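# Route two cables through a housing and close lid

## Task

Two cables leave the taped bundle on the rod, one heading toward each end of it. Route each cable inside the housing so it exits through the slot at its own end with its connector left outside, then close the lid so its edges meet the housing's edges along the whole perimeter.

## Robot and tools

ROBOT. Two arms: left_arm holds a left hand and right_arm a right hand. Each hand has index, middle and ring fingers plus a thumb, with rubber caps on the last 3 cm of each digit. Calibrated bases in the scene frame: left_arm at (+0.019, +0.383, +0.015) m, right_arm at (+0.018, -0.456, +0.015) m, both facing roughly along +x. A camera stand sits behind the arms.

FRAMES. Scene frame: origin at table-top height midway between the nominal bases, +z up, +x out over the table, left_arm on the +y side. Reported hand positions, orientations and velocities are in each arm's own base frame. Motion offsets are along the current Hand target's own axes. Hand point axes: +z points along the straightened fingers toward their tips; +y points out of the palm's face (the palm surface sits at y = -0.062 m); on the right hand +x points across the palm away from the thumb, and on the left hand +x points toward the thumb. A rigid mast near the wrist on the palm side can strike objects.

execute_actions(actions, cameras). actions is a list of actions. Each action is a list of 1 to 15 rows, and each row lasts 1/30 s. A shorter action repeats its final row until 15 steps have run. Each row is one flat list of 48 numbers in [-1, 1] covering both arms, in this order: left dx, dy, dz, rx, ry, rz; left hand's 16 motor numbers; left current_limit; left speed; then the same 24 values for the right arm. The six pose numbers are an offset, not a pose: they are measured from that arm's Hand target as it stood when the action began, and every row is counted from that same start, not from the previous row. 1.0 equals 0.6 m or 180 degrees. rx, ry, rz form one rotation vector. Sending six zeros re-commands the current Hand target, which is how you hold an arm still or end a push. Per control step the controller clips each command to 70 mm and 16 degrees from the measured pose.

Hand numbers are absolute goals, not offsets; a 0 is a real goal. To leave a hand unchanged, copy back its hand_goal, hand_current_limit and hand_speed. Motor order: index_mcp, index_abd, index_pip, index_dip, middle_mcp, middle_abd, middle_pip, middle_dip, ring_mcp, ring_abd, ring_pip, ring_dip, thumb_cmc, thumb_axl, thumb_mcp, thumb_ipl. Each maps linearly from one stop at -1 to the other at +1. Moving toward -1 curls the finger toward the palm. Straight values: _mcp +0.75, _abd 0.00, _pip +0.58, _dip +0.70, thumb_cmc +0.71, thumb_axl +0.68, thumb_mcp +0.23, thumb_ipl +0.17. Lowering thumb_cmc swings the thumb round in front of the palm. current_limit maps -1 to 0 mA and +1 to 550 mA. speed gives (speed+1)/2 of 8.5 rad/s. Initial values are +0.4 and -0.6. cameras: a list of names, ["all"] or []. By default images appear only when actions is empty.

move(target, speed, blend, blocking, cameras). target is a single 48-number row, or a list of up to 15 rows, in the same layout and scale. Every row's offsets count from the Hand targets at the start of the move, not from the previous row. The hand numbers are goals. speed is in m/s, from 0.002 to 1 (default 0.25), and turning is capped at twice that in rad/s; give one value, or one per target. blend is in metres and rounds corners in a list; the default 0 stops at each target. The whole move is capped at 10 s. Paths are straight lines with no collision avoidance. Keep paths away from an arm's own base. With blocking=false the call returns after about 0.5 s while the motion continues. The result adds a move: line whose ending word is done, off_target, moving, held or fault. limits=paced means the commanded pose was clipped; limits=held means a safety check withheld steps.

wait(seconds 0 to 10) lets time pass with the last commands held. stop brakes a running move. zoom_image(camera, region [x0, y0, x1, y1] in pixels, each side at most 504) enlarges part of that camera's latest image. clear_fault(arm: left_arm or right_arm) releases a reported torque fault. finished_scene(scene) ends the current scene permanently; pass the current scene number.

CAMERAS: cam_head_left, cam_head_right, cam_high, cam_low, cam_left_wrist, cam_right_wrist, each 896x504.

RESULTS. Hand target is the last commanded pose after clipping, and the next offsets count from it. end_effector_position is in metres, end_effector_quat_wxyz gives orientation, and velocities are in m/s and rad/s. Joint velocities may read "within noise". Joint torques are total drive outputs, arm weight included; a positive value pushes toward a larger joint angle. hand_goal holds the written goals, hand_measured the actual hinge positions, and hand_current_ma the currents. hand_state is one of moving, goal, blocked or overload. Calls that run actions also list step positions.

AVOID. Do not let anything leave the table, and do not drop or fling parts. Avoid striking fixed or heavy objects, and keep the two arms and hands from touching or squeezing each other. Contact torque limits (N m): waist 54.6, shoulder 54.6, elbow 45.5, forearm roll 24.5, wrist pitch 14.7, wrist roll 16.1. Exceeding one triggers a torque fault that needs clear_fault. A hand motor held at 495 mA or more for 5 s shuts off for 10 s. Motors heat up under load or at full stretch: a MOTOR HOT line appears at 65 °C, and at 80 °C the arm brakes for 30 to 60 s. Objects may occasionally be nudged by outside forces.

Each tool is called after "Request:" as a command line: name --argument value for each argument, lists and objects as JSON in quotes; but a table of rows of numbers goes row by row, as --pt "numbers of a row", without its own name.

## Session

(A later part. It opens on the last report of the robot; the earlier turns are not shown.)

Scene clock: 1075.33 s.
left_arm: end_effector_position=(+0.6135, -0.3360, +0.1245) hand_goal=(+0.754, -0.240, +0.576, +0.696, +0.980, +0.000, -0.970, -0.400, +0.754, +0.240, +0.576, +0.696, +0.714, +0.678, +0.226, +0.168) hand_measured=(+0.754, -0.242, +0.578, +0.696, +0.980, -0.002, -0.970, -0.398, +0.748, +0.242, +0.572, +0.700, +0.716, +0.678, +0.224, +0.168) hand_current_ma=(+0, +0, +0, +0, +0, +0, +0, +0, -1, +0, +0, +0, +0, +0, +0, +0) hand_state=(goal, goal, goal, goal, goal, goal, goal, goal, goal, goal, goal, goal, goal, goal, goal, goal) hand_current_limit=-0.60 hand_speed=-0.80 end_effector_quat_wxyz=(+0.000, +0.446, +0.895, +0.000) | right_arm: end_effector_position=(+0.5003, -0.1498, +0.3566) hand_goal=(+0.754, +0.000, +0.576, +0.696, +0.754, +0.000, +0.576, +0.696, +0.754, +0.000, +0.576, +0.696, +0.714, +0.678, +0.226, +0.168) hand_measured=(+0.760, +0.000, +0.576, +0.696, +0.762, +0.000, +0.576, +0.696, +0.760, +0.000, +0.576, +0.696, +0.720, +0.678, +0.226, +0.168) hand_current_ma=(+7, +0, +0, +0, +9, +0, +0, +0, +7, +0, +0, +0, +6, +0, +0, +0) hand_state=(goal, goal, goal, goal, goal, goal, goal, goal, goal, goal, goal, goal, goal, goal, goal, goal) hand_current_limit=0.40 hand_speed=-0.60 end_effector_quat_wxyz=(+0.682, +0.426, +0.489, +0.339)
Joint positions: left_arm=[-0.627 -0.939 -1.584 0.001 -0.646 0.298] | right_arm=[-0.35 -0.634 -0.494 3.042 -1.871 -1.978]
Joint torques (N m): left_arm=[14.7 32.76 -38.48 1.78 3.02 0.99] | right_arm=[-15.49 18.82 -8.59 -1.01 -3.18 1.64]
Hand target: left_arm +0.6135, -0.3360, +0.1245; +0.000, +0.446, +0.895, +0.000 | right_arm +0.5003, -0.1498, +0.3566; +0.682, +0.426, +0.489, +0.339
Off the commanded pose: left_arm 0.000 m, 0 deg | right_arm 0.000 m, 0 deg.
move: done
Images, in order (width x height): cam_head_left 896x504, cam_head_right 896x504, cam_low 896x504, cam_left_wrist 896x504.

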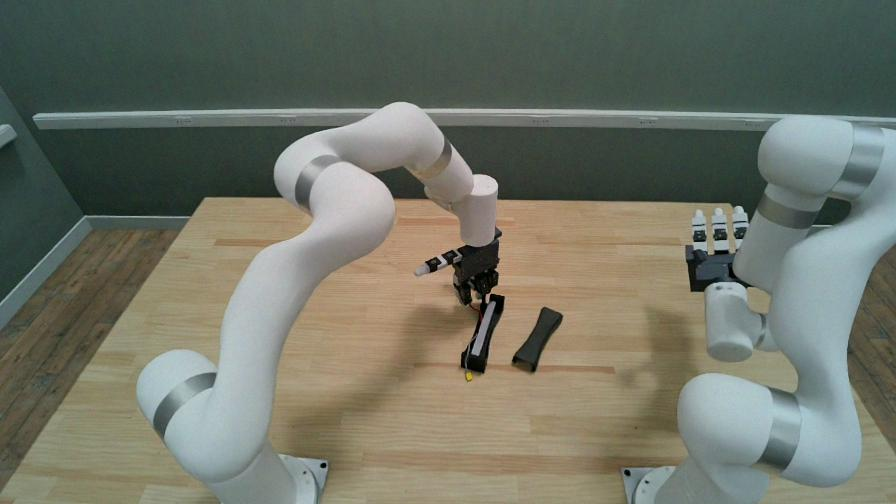

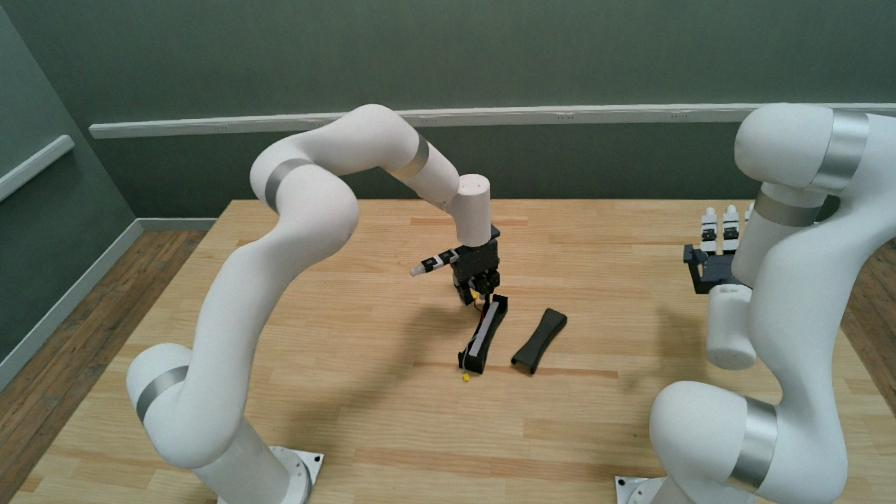

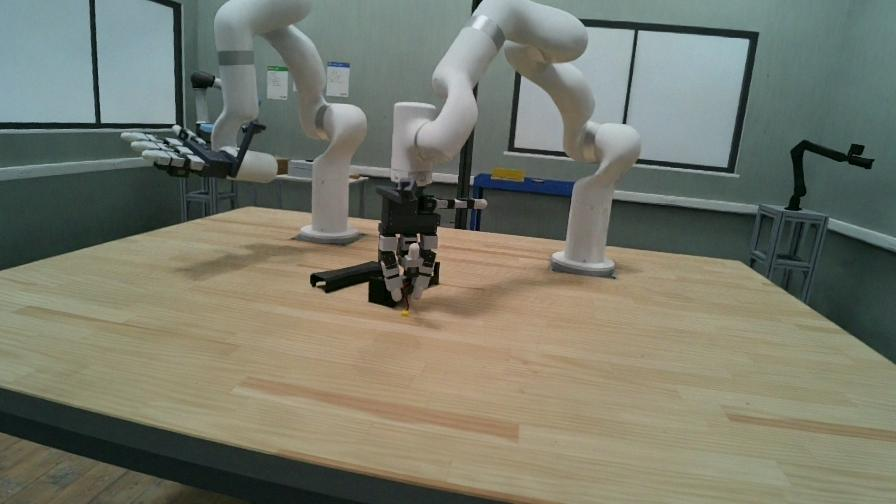

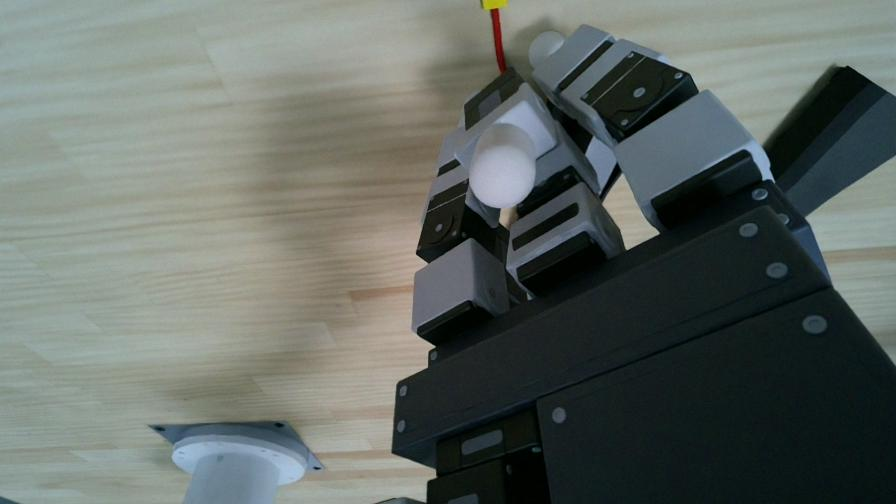

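Request:
move --target '[0,0,0.0305,0,0,0,0.754,-0.24,0.576,0.696,0.98,0,-0.97,-0.4,0.754,0.24,0.576,0.696,0.714,0.678,0.226,0.168,-0.6,-0.8,0,0,0,0,0,0,0.754,0,0.576,0.696,0.754,0,0.576,0.696,0.754,0,0.576,0.696,0.714,0.678,0.226,0.168,0.4,-0.6]' --speed 0.05 --cameras '["cam_low"]'

Request:
zoom_image --camera "cam_low" --region '[380, 260, 440, 325]'

Request:
move --target '[0,0,0,0,0,0,0.754,-0.6,0.576,0.696,0.98,0,-0.97,-0.4,0.754,0.6,0.576,0.696,0.714,0.678,0.226,0.168,0.2,-0.9,0,0,0,0,0,0,0.754,0,0.576,0.696,0.754,0,0.576,0.696,0.754,0,0.576,0.696,0.714,0.678,0.226,0.168,0.4,-0.6]' --speed 0.05 --cameras '["cam_low","cam_high","cam_left_wrist"]'

Request:
zoom_image --camera "cam_low" --region '[380, 260, 440, 325]'

Scene clock: 1088.63 s.
left_arm: end_effector_position=(+0.6135, -0.3359, +0.1062) hand_goal=(+0.754, -0.240, +0.576, +0.696, +0.980, +0.000, -0.970, -0.400, +0.754, +0.240, +0.576, +0.696, +0.714, +0.678, +0.226, +0.168) hand_measured=(+0.754, -0.242, +0.578, +0.696, +0.980, -0.002, -0.970, -0.398, +0.806, +0.400, +0.864, +0.670, +0.716, +0.678, +0.224, +0.168) hand_current_ma=(+0, +0, +0, +0, +0, +0, +0, +0, +58, +110, +110, -14, +0, +0, +0, +0) hand_state=(goal, goal, goal, goal, goal, goal, goal, goal, blocked, blocked, blocked, blocked, goal, goal, goal, goal) hand_current_limit=-0.60 hand_speed=-0.80 end_effector_quat_wxyz=(+0.000, +0.446, +0.895, +0.000) | right_arm: end_effector_position=(+0.5003, -0.1498, +0.3566) hand_goal=(+0.754, +0.000, +0.576, +0.696, +0.754, +0.000, +0.576, +0.696, +0.754, +0.000, +0.576, +0.696, +0.714, +0.678, +0.226, +0.168) hand_measured=(+0.760, +0.000, +0.576, +0.696, +0.762, +0.000, +0.576, +0.696, +0.760, +0.000, +0.576, +0.696, +0.720, +0.678, +0.226, +0.168) hand_current_ma=(+7, +0, +0, +0, +9, +0, +0, +0, +7, +0, +0, +0, +6, +0, +0, +0) hand_state=(goal, goal, goal, goal, goal, goal, goal, goal, goal, goal, goal, goal, goal, goal, goal, goal) hand_current_limit=0.40 hand_speed=-0.60 end_effector_quat_wxyz=(+0.682, +0.426, +0.489, +0.339)
Joint positions: left_arm=[-0.627 -0.967 -1.587 0.001 -0.621 0.298] | right_arm=[-0.35 -0.634 -0.494 3.042 -1.871 -1.978]
Joint torques (N m): left_arm=[-10.97 18.99 -21.52 -1.43 1.72 0.9] | right_arm=[-14.98 19.27 -8.63 -1.28 -3.2 1.61]
Hand target: left_arm +0.6135, -0.3360, +0.1062; +0.000, +0.446, +0.895, +0.000 | right_arm +0.5003, -0.1498, +0.3566; +0.682, +0.426, +0.489, +0.339
Off the commanded pose: left_arm 0.000 m, 0 deg | right_arm 0.000 m, 0 deg.
move: done
Images, in order (width x height): cam_low 896x504.

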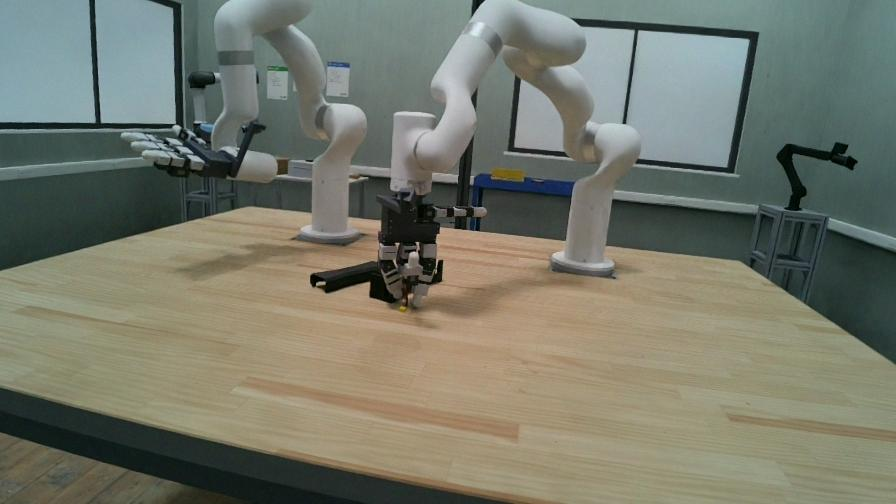

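Scaled by 7.754 from the camera's 896x504 image, which has a finer 1280x720 frame.

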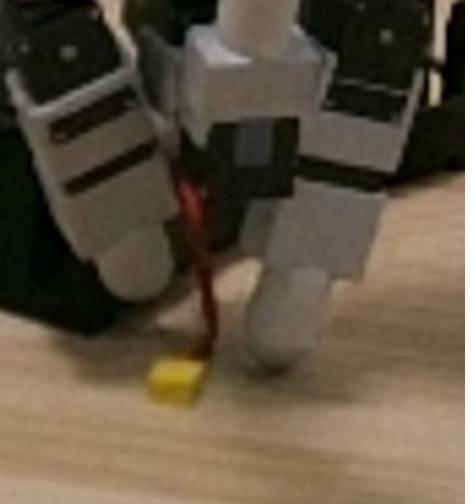

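Scene clock: 1089.57 s.
left_arm: end_effector_position=(+0.6135, -0.3360, +0.1061) hand_goal=(+0.754, -0.600, +0.576, +0.696, +0.980, +0.000, -0.970, -0.400, +0.754, +0.600, +0.576, +0.696, +0.714, +0.678, +0.226, +0.168) hand_measured=(+0.754, -0.404, +0.576, +0.696, +0.982, +0.002, -0.984, -0.398, +0.814, +0.468, +0.836, +0.692, +0.716, +0.678, +0.224, +0.168) hand_current_ma=(+0, +324, +0, +0, +0, +0, -5, +0, +74, -219, +330, +0, +0, +0, +0, +0) hand_state=(goal, moving, goal, goal, goal, goal, goal, goal, blocked, blocked, blocked, goal, goal, goal, goal, goal) hand_current_limit=0.20 hand_speed=-0.90 end_effector_quat_wxyz=(+0.000, +0.446, +0.895, +0.000) | right_arm: end_effector_position=(+0.5003, -0.1498, +0.3566) hand_goal=(+0.754, +0.000, +0.576, +0.696, +0.754, +0.000, +0.576, +0.696, +0.754, +0.000, +0.576, +0.696, +0.714, +0.678, +0.226, +0.168) hand_measured=(+0.760, +0.000, +0.576, +0.696, +0.762, +0.000, +0.576, +0.696, +0.760, +0.000, +0.576, +0.696, +0.720, +0.678, +0.226, +0.168) hand_current_ma=(+7, +0, +0, +0, +9, +0, +0, +0, +7, +0, +0, +0, +6, +0, +0, +0) hand_state=(goal, goal, goal, goal, goal, goal, goal, goal, goal, goal, goal, goal, goal, goal, goal, goal) hand_current_limit=0.40 hand_speed=-0.60 end_effector_quat_wxyz=(+0.682, +0.426, +0.489, +0.339)
Joint positions: left_arm=[-0.627 -0.967 -1.587 0.001 -0.621 0.298] | right_arm=[-0.35 -0.634 -0.494 3.042 -1.871 -1.978]
Joint torques (N m): left_arm=[-12.99 43.17 -21.06 0.3 -1.85 0.56] | right_arm=[-15.03 19.66 -8.53 -1.14 -3.18 1.65]
Hand target: left_arm +0.6135, -0.3360, +0.1062; +0.000, +0.446, +0.895, +0.000 | right_arm +0.5003, -0.1498, +0.3566; +0.682, +0.426, +0.489, +0.339
Off the commanded pose: left_arm 0.000 m, 0 deg | right_arm 0.000 m, 0 deg.
move: done
Images, in order (width x height): cam_high 896x504, cam_low 896x504, cam_left_wrist 896x504.

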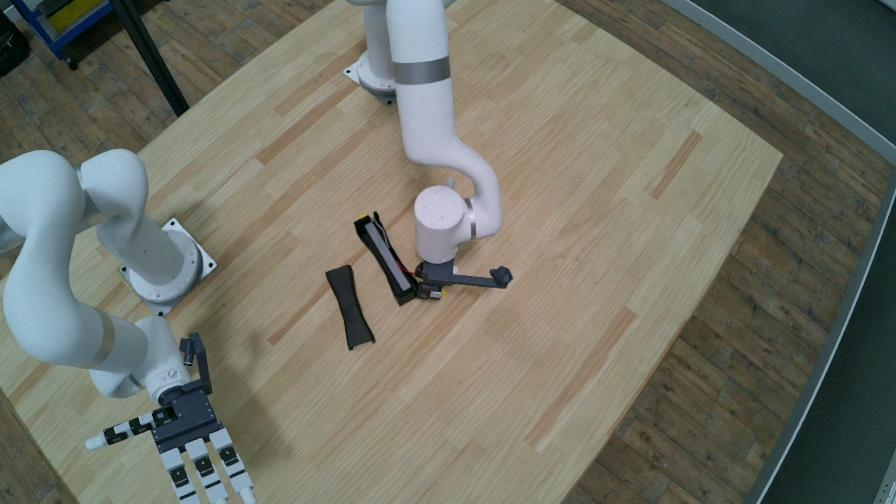

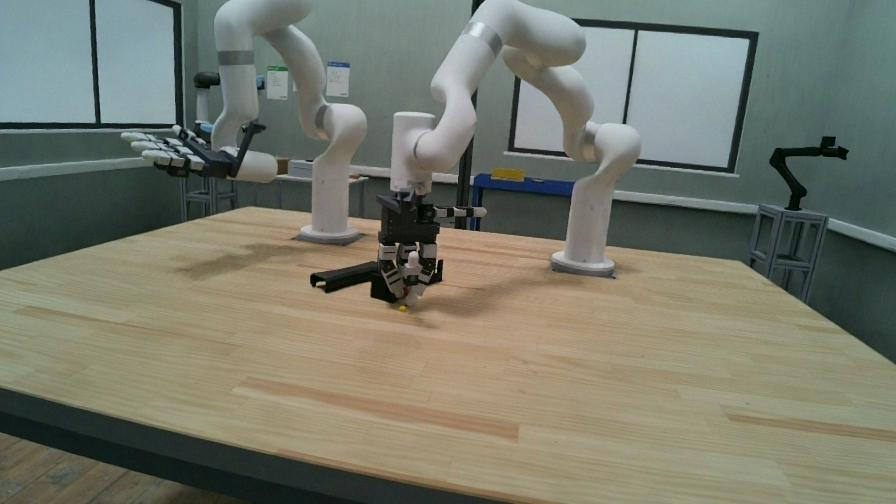

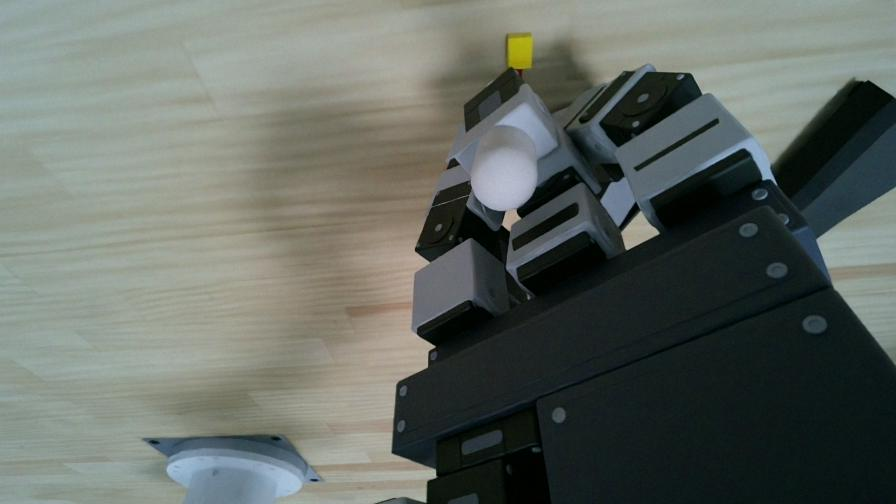

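Scaled by 7.754 from the camera's 896x504 image, which has a finer 1280x720 frame.

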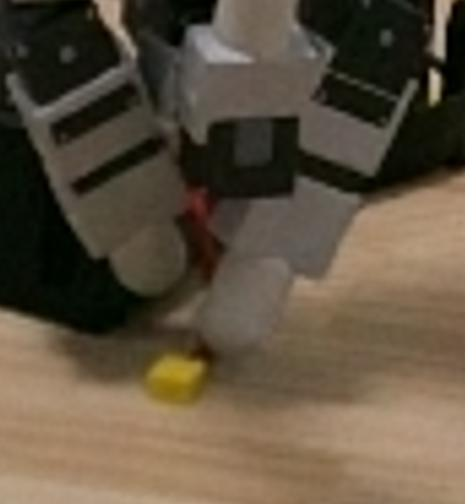

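Request:
move --target '[0,0,-0.03,0,0,0,0.754,-0.3,0.576,0.696,0.98,0,-0.97,-0.4,0.754,0.4,0.7,0.696,0.714,0.678,0.226,0.168,-0.6,-0.8,0,0,0,0,0,0,0.754,0,0.576,0.696,0.754,0,0.576,0.696,0.754,0,0.576,0.696,0.714,0.678,0.226,0.168,0.4,-0.6]' --speed 0.03 --cameras '["cam_low"]'

Request:
move --target '[0,0,-0.08,0,0,0,0.754,-0.24,0.576,0.696,0.98,0,-0.97,-0.4,0.754,0.24,0.576,0.696,0.714,0.678,0.226,0.168,-0.6,-0.8,0,0,0,0,0,0,0.754,0,0.576,0.696,0.754,0,0.576,0.696,0.754,0,0.576,0.696,0.714,0.678,0.226,0.168,0.4,-0.6]' --speed 0.06 --cameras '["cam_low","cam_high","cam_left_wrist","cam_head_left","cam_head_right"]'

Request:
zoom_image --camera "cam_low" --region '[360, 230, 460, 330]'

Request:
zoom_image --camera "cam_head_left" --region '[440, 280, 520, 380]'

Request:
zoom_image --camera "cam_high" --region '[345, 200, 455, 310]'

Scene clock: 1102.13 s.
left_arm: end_effector_position=(+0.6135, -0.3360, +0.1241) hand_goal=(+0.754, -0.300, +0.576, +0.696, +0.980, +0.000, -0.970, -0.400, +0.754, +0.400, +0.700, +0.696, +0.714, +0.678, +0.226, +0.168) hand_measured=(+0.752, -0.302, +0.576, +0.696, +0.978, +0.002, -0.970, -0.398, +0.756, +0.400, +0.702, +0.692, +0.716, +0.678, +0.224, +0.168) hand_current_ma=(+0, +0, +0, +0, +0, +0, +0, +0, +0, +0, +0, +0, +0, +0, +0, +0) hand_state=(goal, goal, goal, goal, goal, goal, goal, goal, goal, goal, goal, goal, goal, goal, goal, goal) hand_current_limit=-0.60 hand_speed=-0.80 end_effector_quat_wxyz=(+0.000, +0.446, +0.895, +0.000) | right_arm: end_effector_position=(+0.5003, -0.1498, +0.3566) hand_goal=(+0.754, +0.000, +0.576, +0.696, +0.754, +0.000, +0.576, +0.696, +0.754, +0.000, +0.576, +0.696, +0.714, +0.678, +0.226, +0.168) hand_measured=(+0.760, +0.000, +0.576, +0.696, +0.762, +0.000, +0.576, +0.696, +0.760, +0.000, +0.576, +0.696, +0.720, +0.678, +0.226, +0.168) hand_current_ma=(+7, +0, +0, +0, +9, +0, +0, +0, +7, +0, +0, +0, +6, +0, +0, +0) hand_state=(goal, goal, goal, goal, goal, goal, goal, goal, goal, goal, goal, goal, goal, goal, goal, goal) hand_current_limit=0.40 hand_speed=-0.60 end_effector_quat_wxyz=(+0.682, +0.426, +0.489, +0.339)
Joint positions: left_arm=[-0.627 -0.939 -1.584 0.001 -0.646 0.298] | right_arm=[-0.35 -0.634 -0.494 3.042 -1.871 -1.978]
Joint torques (N m): left_arm=[-12.35 58.16 -19.2 1.82 -2.94 -0.53] | right_arm=[-14.73 19.04 -8.66 -0.95 -3.23 1.68]
Hand target: left_arm +0.6135, -0.3360, +0.1242; +0.000, +0.446, +0.895, +0.000 | right_arm +0.5003, -0.1498, +0.3566; +0.682, +0.426, +0.489, +0.339
Off the commanded pose: left_arm 0.000 m, 0 deg | right_arm 0.000 m, 0 deg.
move: done
Images, in order (width x height): cam_low 896x504.

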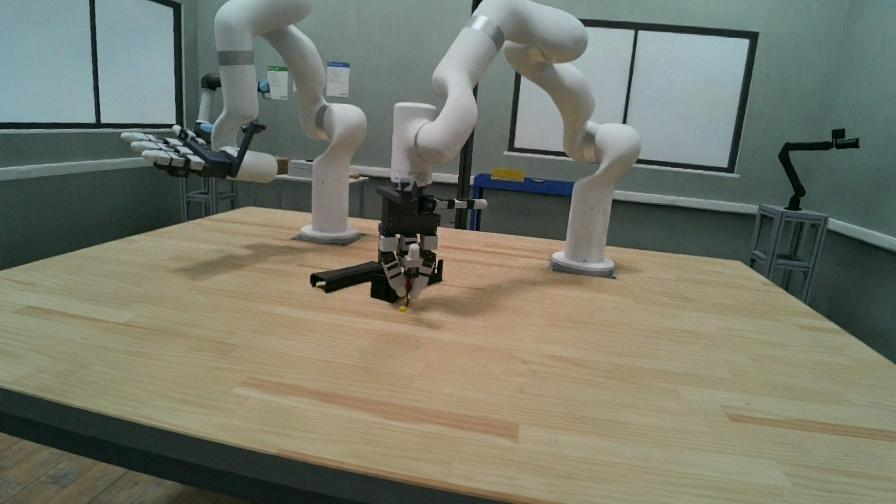

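Scene clock: 1103.27 s.
left_arm: end_effector_position=(+0.6135, -0.3360, +0.1721) hand_goal=(+0.754, -0.240, +0.576, +0.696, +0.980, +0.000, -0.970, -0.400, +0.754, +0.240, +0.576, +0.696, +0.714, +0.678, +0.226, +0.168) hand_measured=(+0.752, -0.242, +0.576, +0.696, +0.978, +0.002, -0.970, -0.398, +0.756, +0.242, +0.578, +0.692, +0.716, +0.678, +0.224, +0.168) hand_current_ma=(+0, +0, +0, +0, +0, +0, +0, +0, +0, +0, +0, +0, +0, +0, +0, +0) hand_state=(goal, goal, goal, goal, goal, goal, goal, goal, goal, goal, goal, goal, goal, goal, goal, goal) hand_current_limit=-0.60 hand_speed=-0.80 end_effector_quat_wxyz=(+0.000, +0.446, +0.895, +0.000) | right_arm: end_effector_position=(+0.5003, -0.1498, +0.3566) hand_goal=(+0.754, +0.000, +0.576, +0.696, +0.754, +0.000, +0.576, +0.696, +0.754, +0.000, +0.576, +0.696, +0.714, +0.678, +0.226, +0.168) hand_measured=(+0.760, +0.000, +0.576, +0.696, +0.762, +0.000, +0.576, +0.696, +0.760, +0.000, +0.576, +0.696, +0.720, +0.678, +0.226, +0.168) hand_current_ma=(+7, +0, +0, +0, +9, +0, +0, +0, +7, +0, +0, +0, +6, +0, +0, +0) hand_state=(goal, goal, goal, goal, goal, goal, goal, goal, goal, goal, goal, goal, goal, goal, goal, goal) hand_current_limit=0.40 hand_speed=-0.60 end_effector_quat_wxyz=(+0.682, +0.426, +0.489, +0.339)
Joint positions: left_arm=[-0.627 -0.87 -1.586 0.001 -0.716 0.298] | right_arm=[-0.35 -0.634 -0.494 3.042 -1.871 -1.978]
Joint torques (N m): left_arm=[-13.77 56.75 -38.96 -0.91 -2.83 -0.09] | right_arm=[-14.47 19.49 -8.74 -1.03 -3.27 1.63]
Hand target: left_arm +0.6135, -0.3360, +0.1722; +0.000, +0.446, +0.895, +0.000 | right_arm +0.5003, -0.1498, +0.3566; +0.682, +0.426, +0.489, +0.339
Off the commanded pose: left_arm 0.000 m, 0 deg | right_arm 0.000 m, 0 deg.
move: done
Images, in order (width x height): cam_head_left 896x504, cam_head_right 896x504, cam_high 896x504, cam_low 896x504, cam_left_wrist 896x504.

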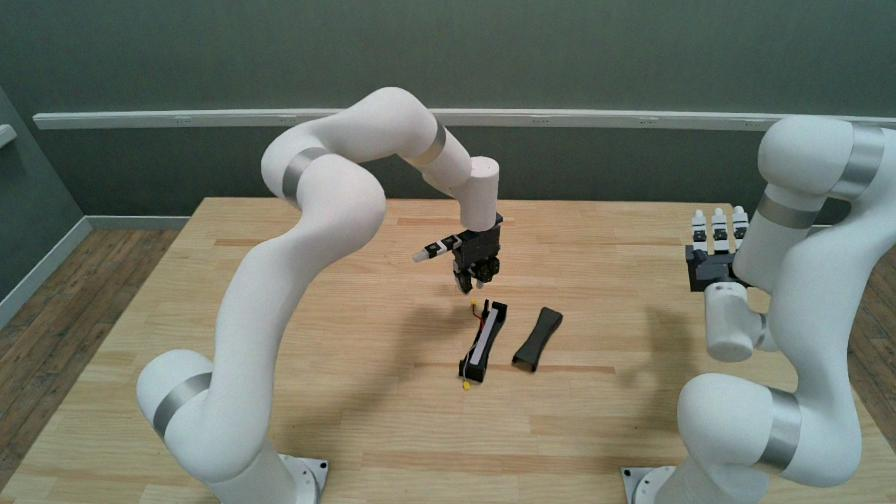

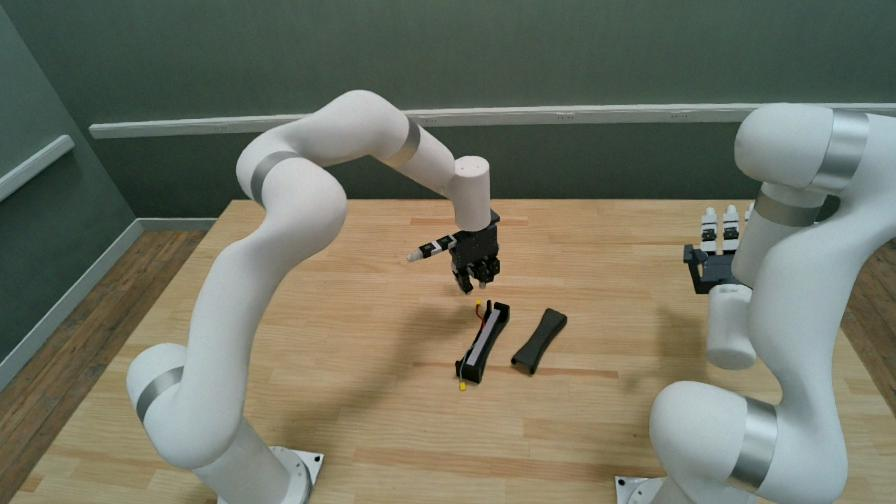

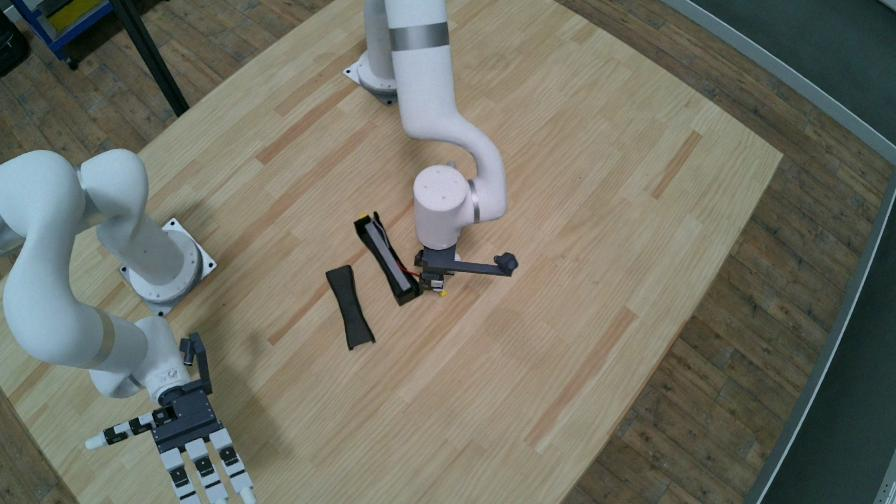

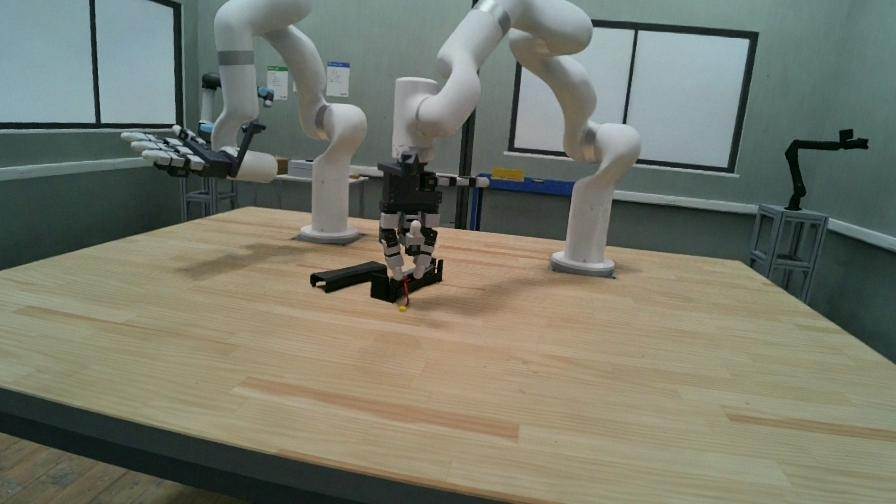

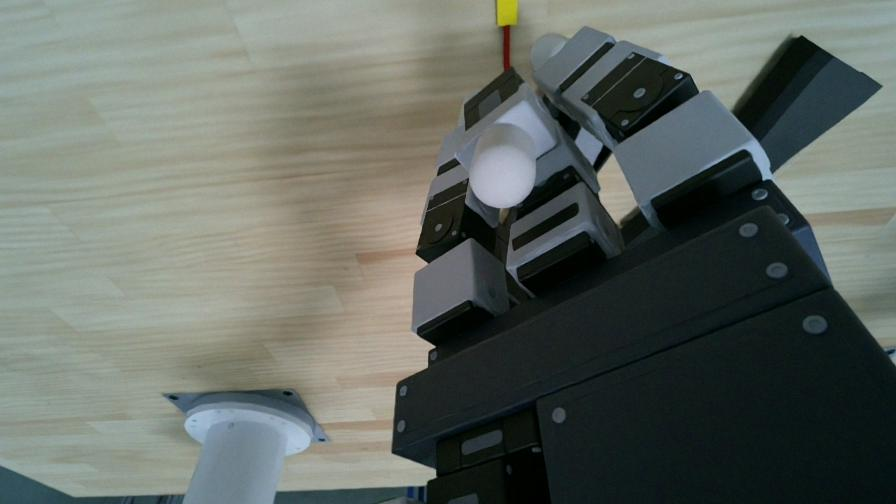

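Scaled by 5.040 from the camera's 896x504 image, which has a finer 1280x720 frame.

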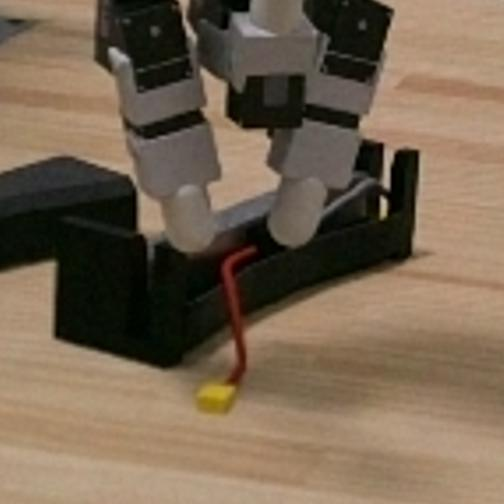

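Scaled by 5.040 from the camera's 896x504 image, which has a finer 1280x720 frame.

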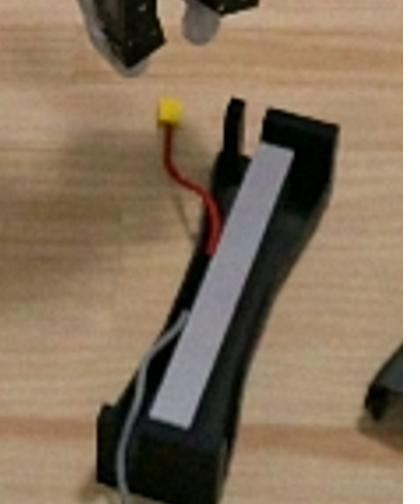

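Scaled by 4.582 from the camera's 896x504 image, which has a finer 1280x720 frame.

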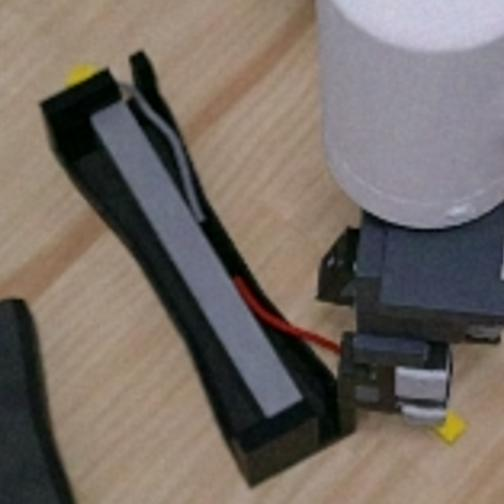

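Request:
move --target '[0.0422,-0.0477,0.055,0,0,-0.0833,0.754,-0.24,0.576,0.696,0.98,0,-0.97,-0.4,0.754,0.24,0.576,0.696,0.714,0.678,0.226,0.168,-0.6,-0.8,0,0,0,0,0,0,0.754,0,0.576,0.696,0.754,0,0.576,0.696,0.754,0,0.576,0.696,0.714,0.678,0.226,0.168,0.4,-0.6]' --speed 0.1 --cameras '["cam_head_right","cam_low","cam_head_left","cam_left_wrist"]'

Request:
zoom_image --camera "cam_low" --region '[380, 250, 440, 315]'

Request:
zoom_image --camera "cam_left_wrist" --region '[400, 0, 700, 240]'

Request:
zoom_image --camera "cam_head_left" --region '[455, 280, 505, 340]'

Request:
zoom_image --camera "cam_head_right" --region '[455, 280, 505, 340]'

Scene clock: 1173.23 s.
left_arm: end_effector_position=(+0.5754, -0.3330, +0.1392) hand_goal=(+0.754, -0.240, +0.576, +0.696, +0.980, +0.000, -0.970, -0.400, +0.754, +0.240, +0.576, +0.696, +0.714, +0.678, +0.226, +0.168) hand_measured=(+0.752, -0.242, +0.576, +0.696, +0.978, +0.002, -0.970, -0.398, +0.756, +0.242, +0.578, +0.692, +0.716, +0.678, +0.224, +0.168) hand_current_ma=(+0, +0, +0, +0, +0, +0, +0, +0, +0, +0, +0, +0, +0, +0, +0, +0) hand_state=(goal, goal, goal, goal, goal, goal, goal, goal, goal, goal, goal, goal, goal, goal, goal, goal) hand_current_limit=-0.60 hand_speed=-0.80 end_effector_quat_wxyz=(+0.000, +0.326, +0.945, +0.000) | right_arm: end_effector_position=(+0.5003, -0.1498, +0.3566) hand_goal=(+0.754, +0.000, +0.576, +0.696, +0.754, +0.000, +0.576, +0.696, +0.754, +0.000, +0.576, +0.696, +0.714, +0.678, +0.226, +0.168) hand_measured=(+0.760, +0.000, +0.576, +0.696, +0.762, +0.000, +0.576, +0.696, +0.760, +0.000, +0.576, +0.696, +0.720, +0.678, +0.226, +0.168) hand_current_ma=(+7, +0, +0, +0, +9, +0, +0, +0, +7, +0, +0, +0, +6, +0, +0, +0) hand_state=(goal, goal, goal, goal, goal, goal, goal, goal, goal, goal, goal, goal, goal, goal, goal, goal) hand_current_limit=0.40 hand_speed=-0.60 end_effector_quat_wxyz=(+0.682, +0.426, +0.489, +0.339)
Joint positions: left_arm=[-0.653 -0.895 -1.544 0 -0.65 0.01] | right_arm=[-0.35 -0.634 -0.494 3.042 -1.871 -1.978]
Joint torques (N m): left_arm=[-13.48 32.47 -19.18 4.2 2.98 -1.26] | right_arm=[-14.68 19.35 -8.29 -1.14 -3.23 1.6]
Hand target: left_arm +0.5754, -0.3330, +0.1392; +0.000, +0.326, +0.945, +0.000 | right_arm +0.5003, -0.1498, +0.3566; +0.682, +0.426, +0.489, +0.339
Off the commanded pose: left_arm 0.000 m, 0 deg | right_arm 0.000 m, 0 deg.
move: done
Images, in order (width x height): cam_head_left 896x504, cam_head_right 896x504, cam_low 896x504, cam_left_wrist 896x504.

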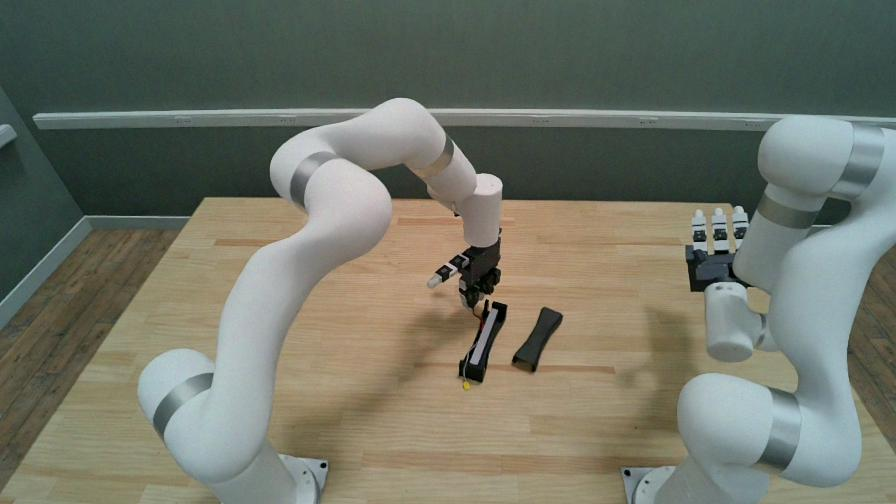

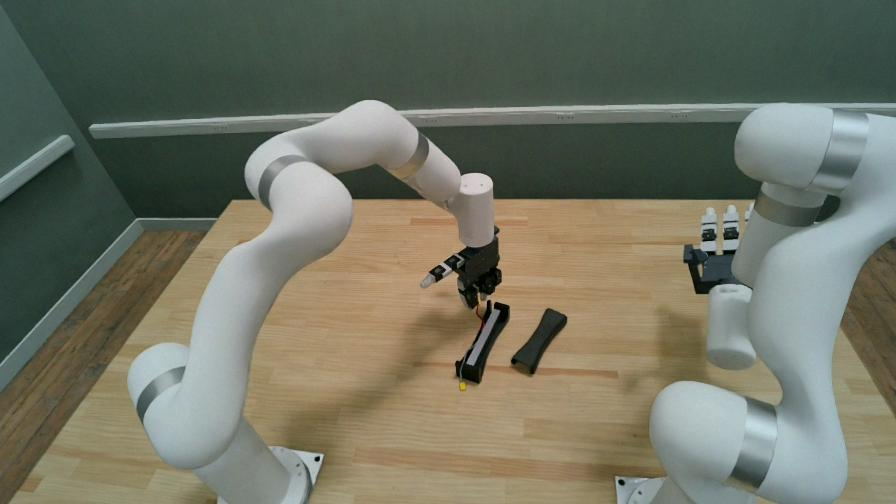

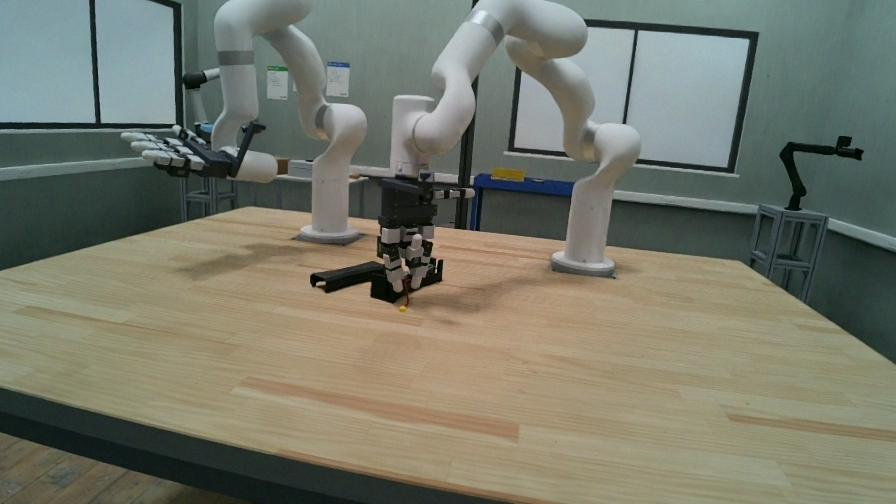

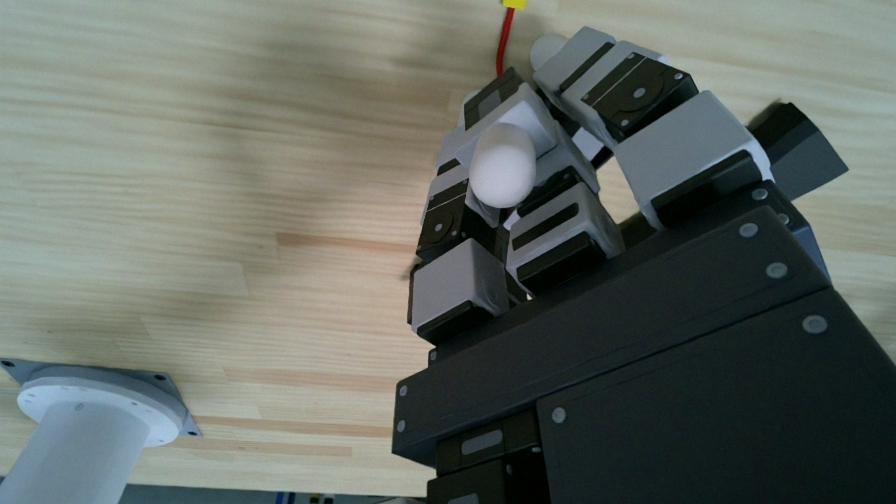

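Scaled by 7.754 from the camera's 896x504 image, which has a finer 1280x720 frame.

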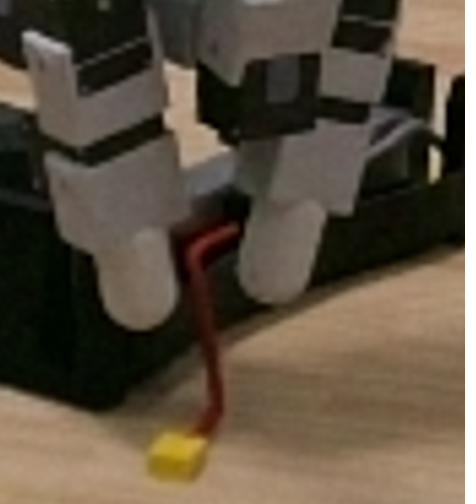

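Scaled by 1.680 from the camera's 896x504 image, which has a finer 1280x720 frame.

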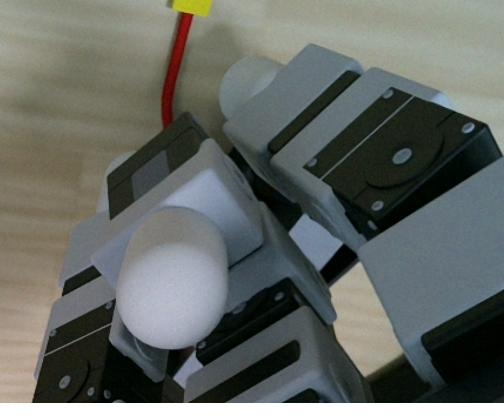

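Scaled by 8.400 from the camera's 896x504 image, which has a finer 1280x720 frame.

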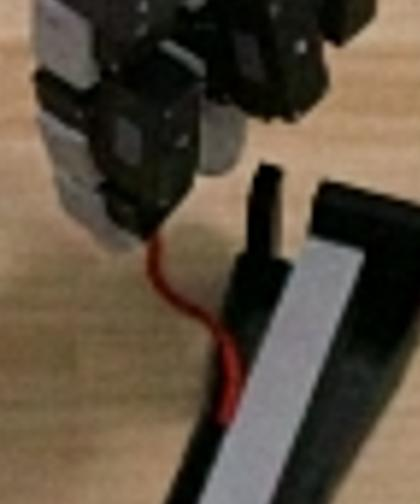

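Scaled by 8.400 from the camera's 896x504 image, which has a finer 1280x720 frame.

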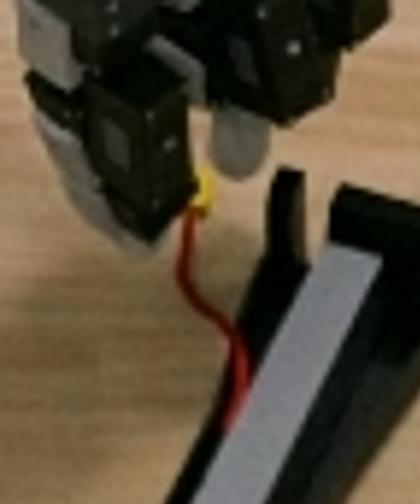

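Request:
move --target '[0,0,0.0545,0,0,0,0.754,-0.24,0.576,0.696,0.98,0,-0.97,-0.4,0.754,0.24,0.576,0.696,0.714,0.678,0.226,0.168,-0.6,-0.8,0,0,0,0,0,0,0.754,0,0.576,0.696,0.754,0,0.576,0.696,0.754,0,0.576,0.696,0.714,0.678,0.226,0.168,0.4,-0.6]' --speed 0.04 --cameras '["cam_low","cam_head_left"]'

Request:
zoom_image --camera "cam_low" --region '[380, 250, 440, 315]'

Request:
zoom_image --camera "cam_head_left" --region '[455, 280, 505, 340]'

Scene clock: 1182.77 s.
left_arm: end_effector_position=(+0.5754, -0.3330, +0.1065) hand_goal=(+0.754, -0.240, +0.576, +0.696, +0.980, +0.000, -0.970, -0.400, +0.754, +0.240, +0.576, +0.696, +0.714, +0.678, +0.226, +0.168) hand_measured=(+0.752, -0.242, +0.576, +0.696, +0.978, +0.002, -0.970, -0.398, +0.816, +0.366, +0.730, +0.692, +0.716, +0.678, +0.224, +0.168) hand_current_ma=(+0, +0, +0, +0, +0, +0, +0, +0, +79, +109, +110, +0, +0, +0, +0, +0) hand_state=(goal, goal, goal, goal, goal, goal, goal, goal, blocked, blocked, blocked, goal, goal, goal, goal, goal) hand_current_limit=-0.60 hand_speed=-0.80 end_effector_quat_wxyz=(+0.000, +0.326, +0.945, +0.000) | right_arm: end_effector_position=(+0.5003, -0.1498, +0.3566) hand_goal=(+0.754, +0.000, +0.576, +0.696, +0.754, +0.000, +0.576, +0.696, +0.754, +0.000, +0.576, +0.696, +0.714, +0.678, +0.226, +0.168) hand_measured=(+0.760, +0.000, +0.576, +0.696, +0.762, +0.000, +0.576, +0.696, +0.760, +0.000, +0.576, +0.696, +0.720, +0.678, +0.226, +0.168) hand_current_ma=(+7, +0, +0, +0, +9, +0, +0, +0, +7, +0, +0, +0, +6, +0, +0, +0) hand_state=(goal, goal, goal, goal, goal, goal, goal, goal, goal, goal, goal, goal, goal, goal, goal, goal) hand_current_limit=0.40 hand_speed=-0.60 end_effector_quat_wxyz=(+0.682, +0.426, +0.489, +0.339)
Joint positions: left_arm=[-0.653 -0.945 -1.548 0.001 -0.604 0.01] | right_arm=[-0.35 -0.634 -0.494 3.042 -1.871 -1.978]
Joint torques (N m): left_arm=[-10.62 19.53 -25 2.5 2.16 -1.06] | right_arm=[-14.19 19.04 -8.21 -0.84 -3.21 1.55]
Hand target: left_arm +0.5754, -0.3329, +0.1065; +0.000, +0.326, +0.945, +0.000 | right_arm +0.5003, -0.1498, +0.3566; +0.682, +0.426, +0.489, +0.339
Off the commanded pose: left_arm 0.000 m, 0 deg | right_arm 0.000 m, 0 deg.
move: done
Images, in order (width x height): cam_head_left 896x504, cam_low 896x504.

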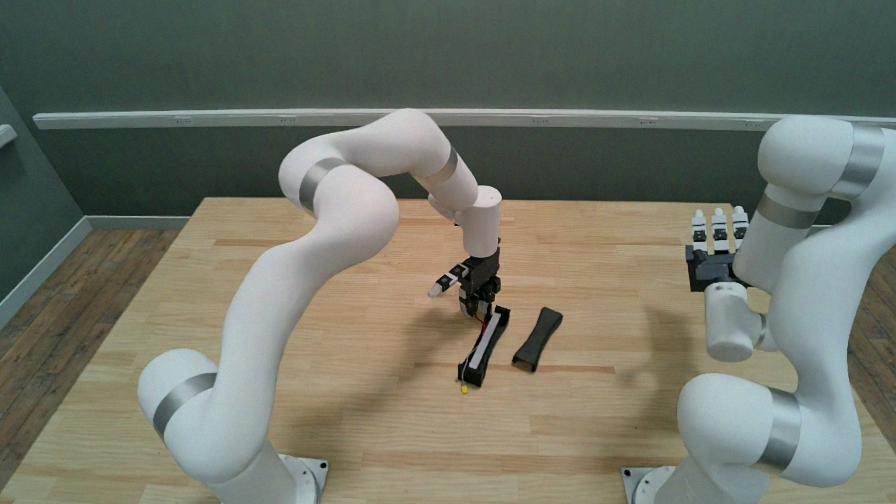

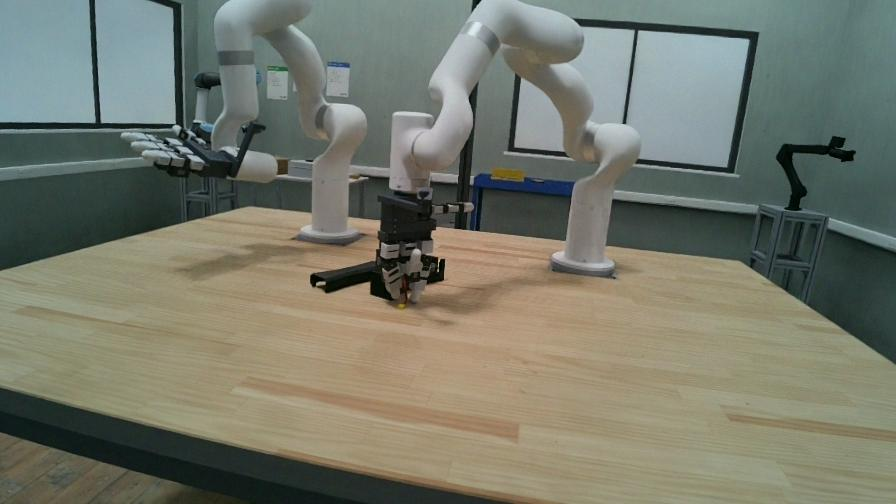

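Scaled by 7.754 from the camera's 896x504 image, which has a finer 1280x720 frame.

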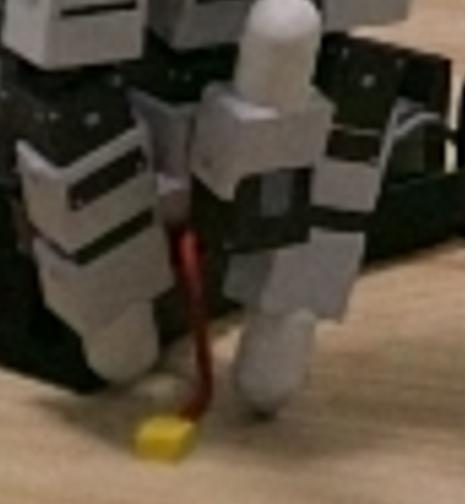

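Scaled by 8.400 from the camera's 896x504 image, which has a finer 1280x720 frame.

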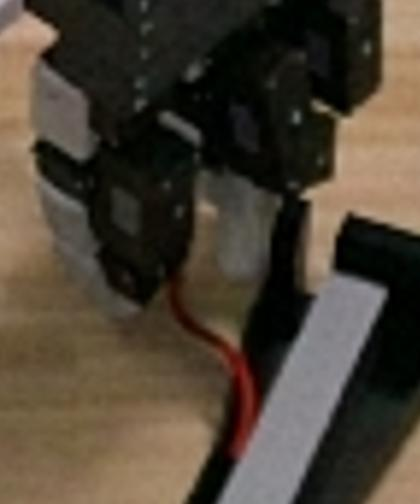

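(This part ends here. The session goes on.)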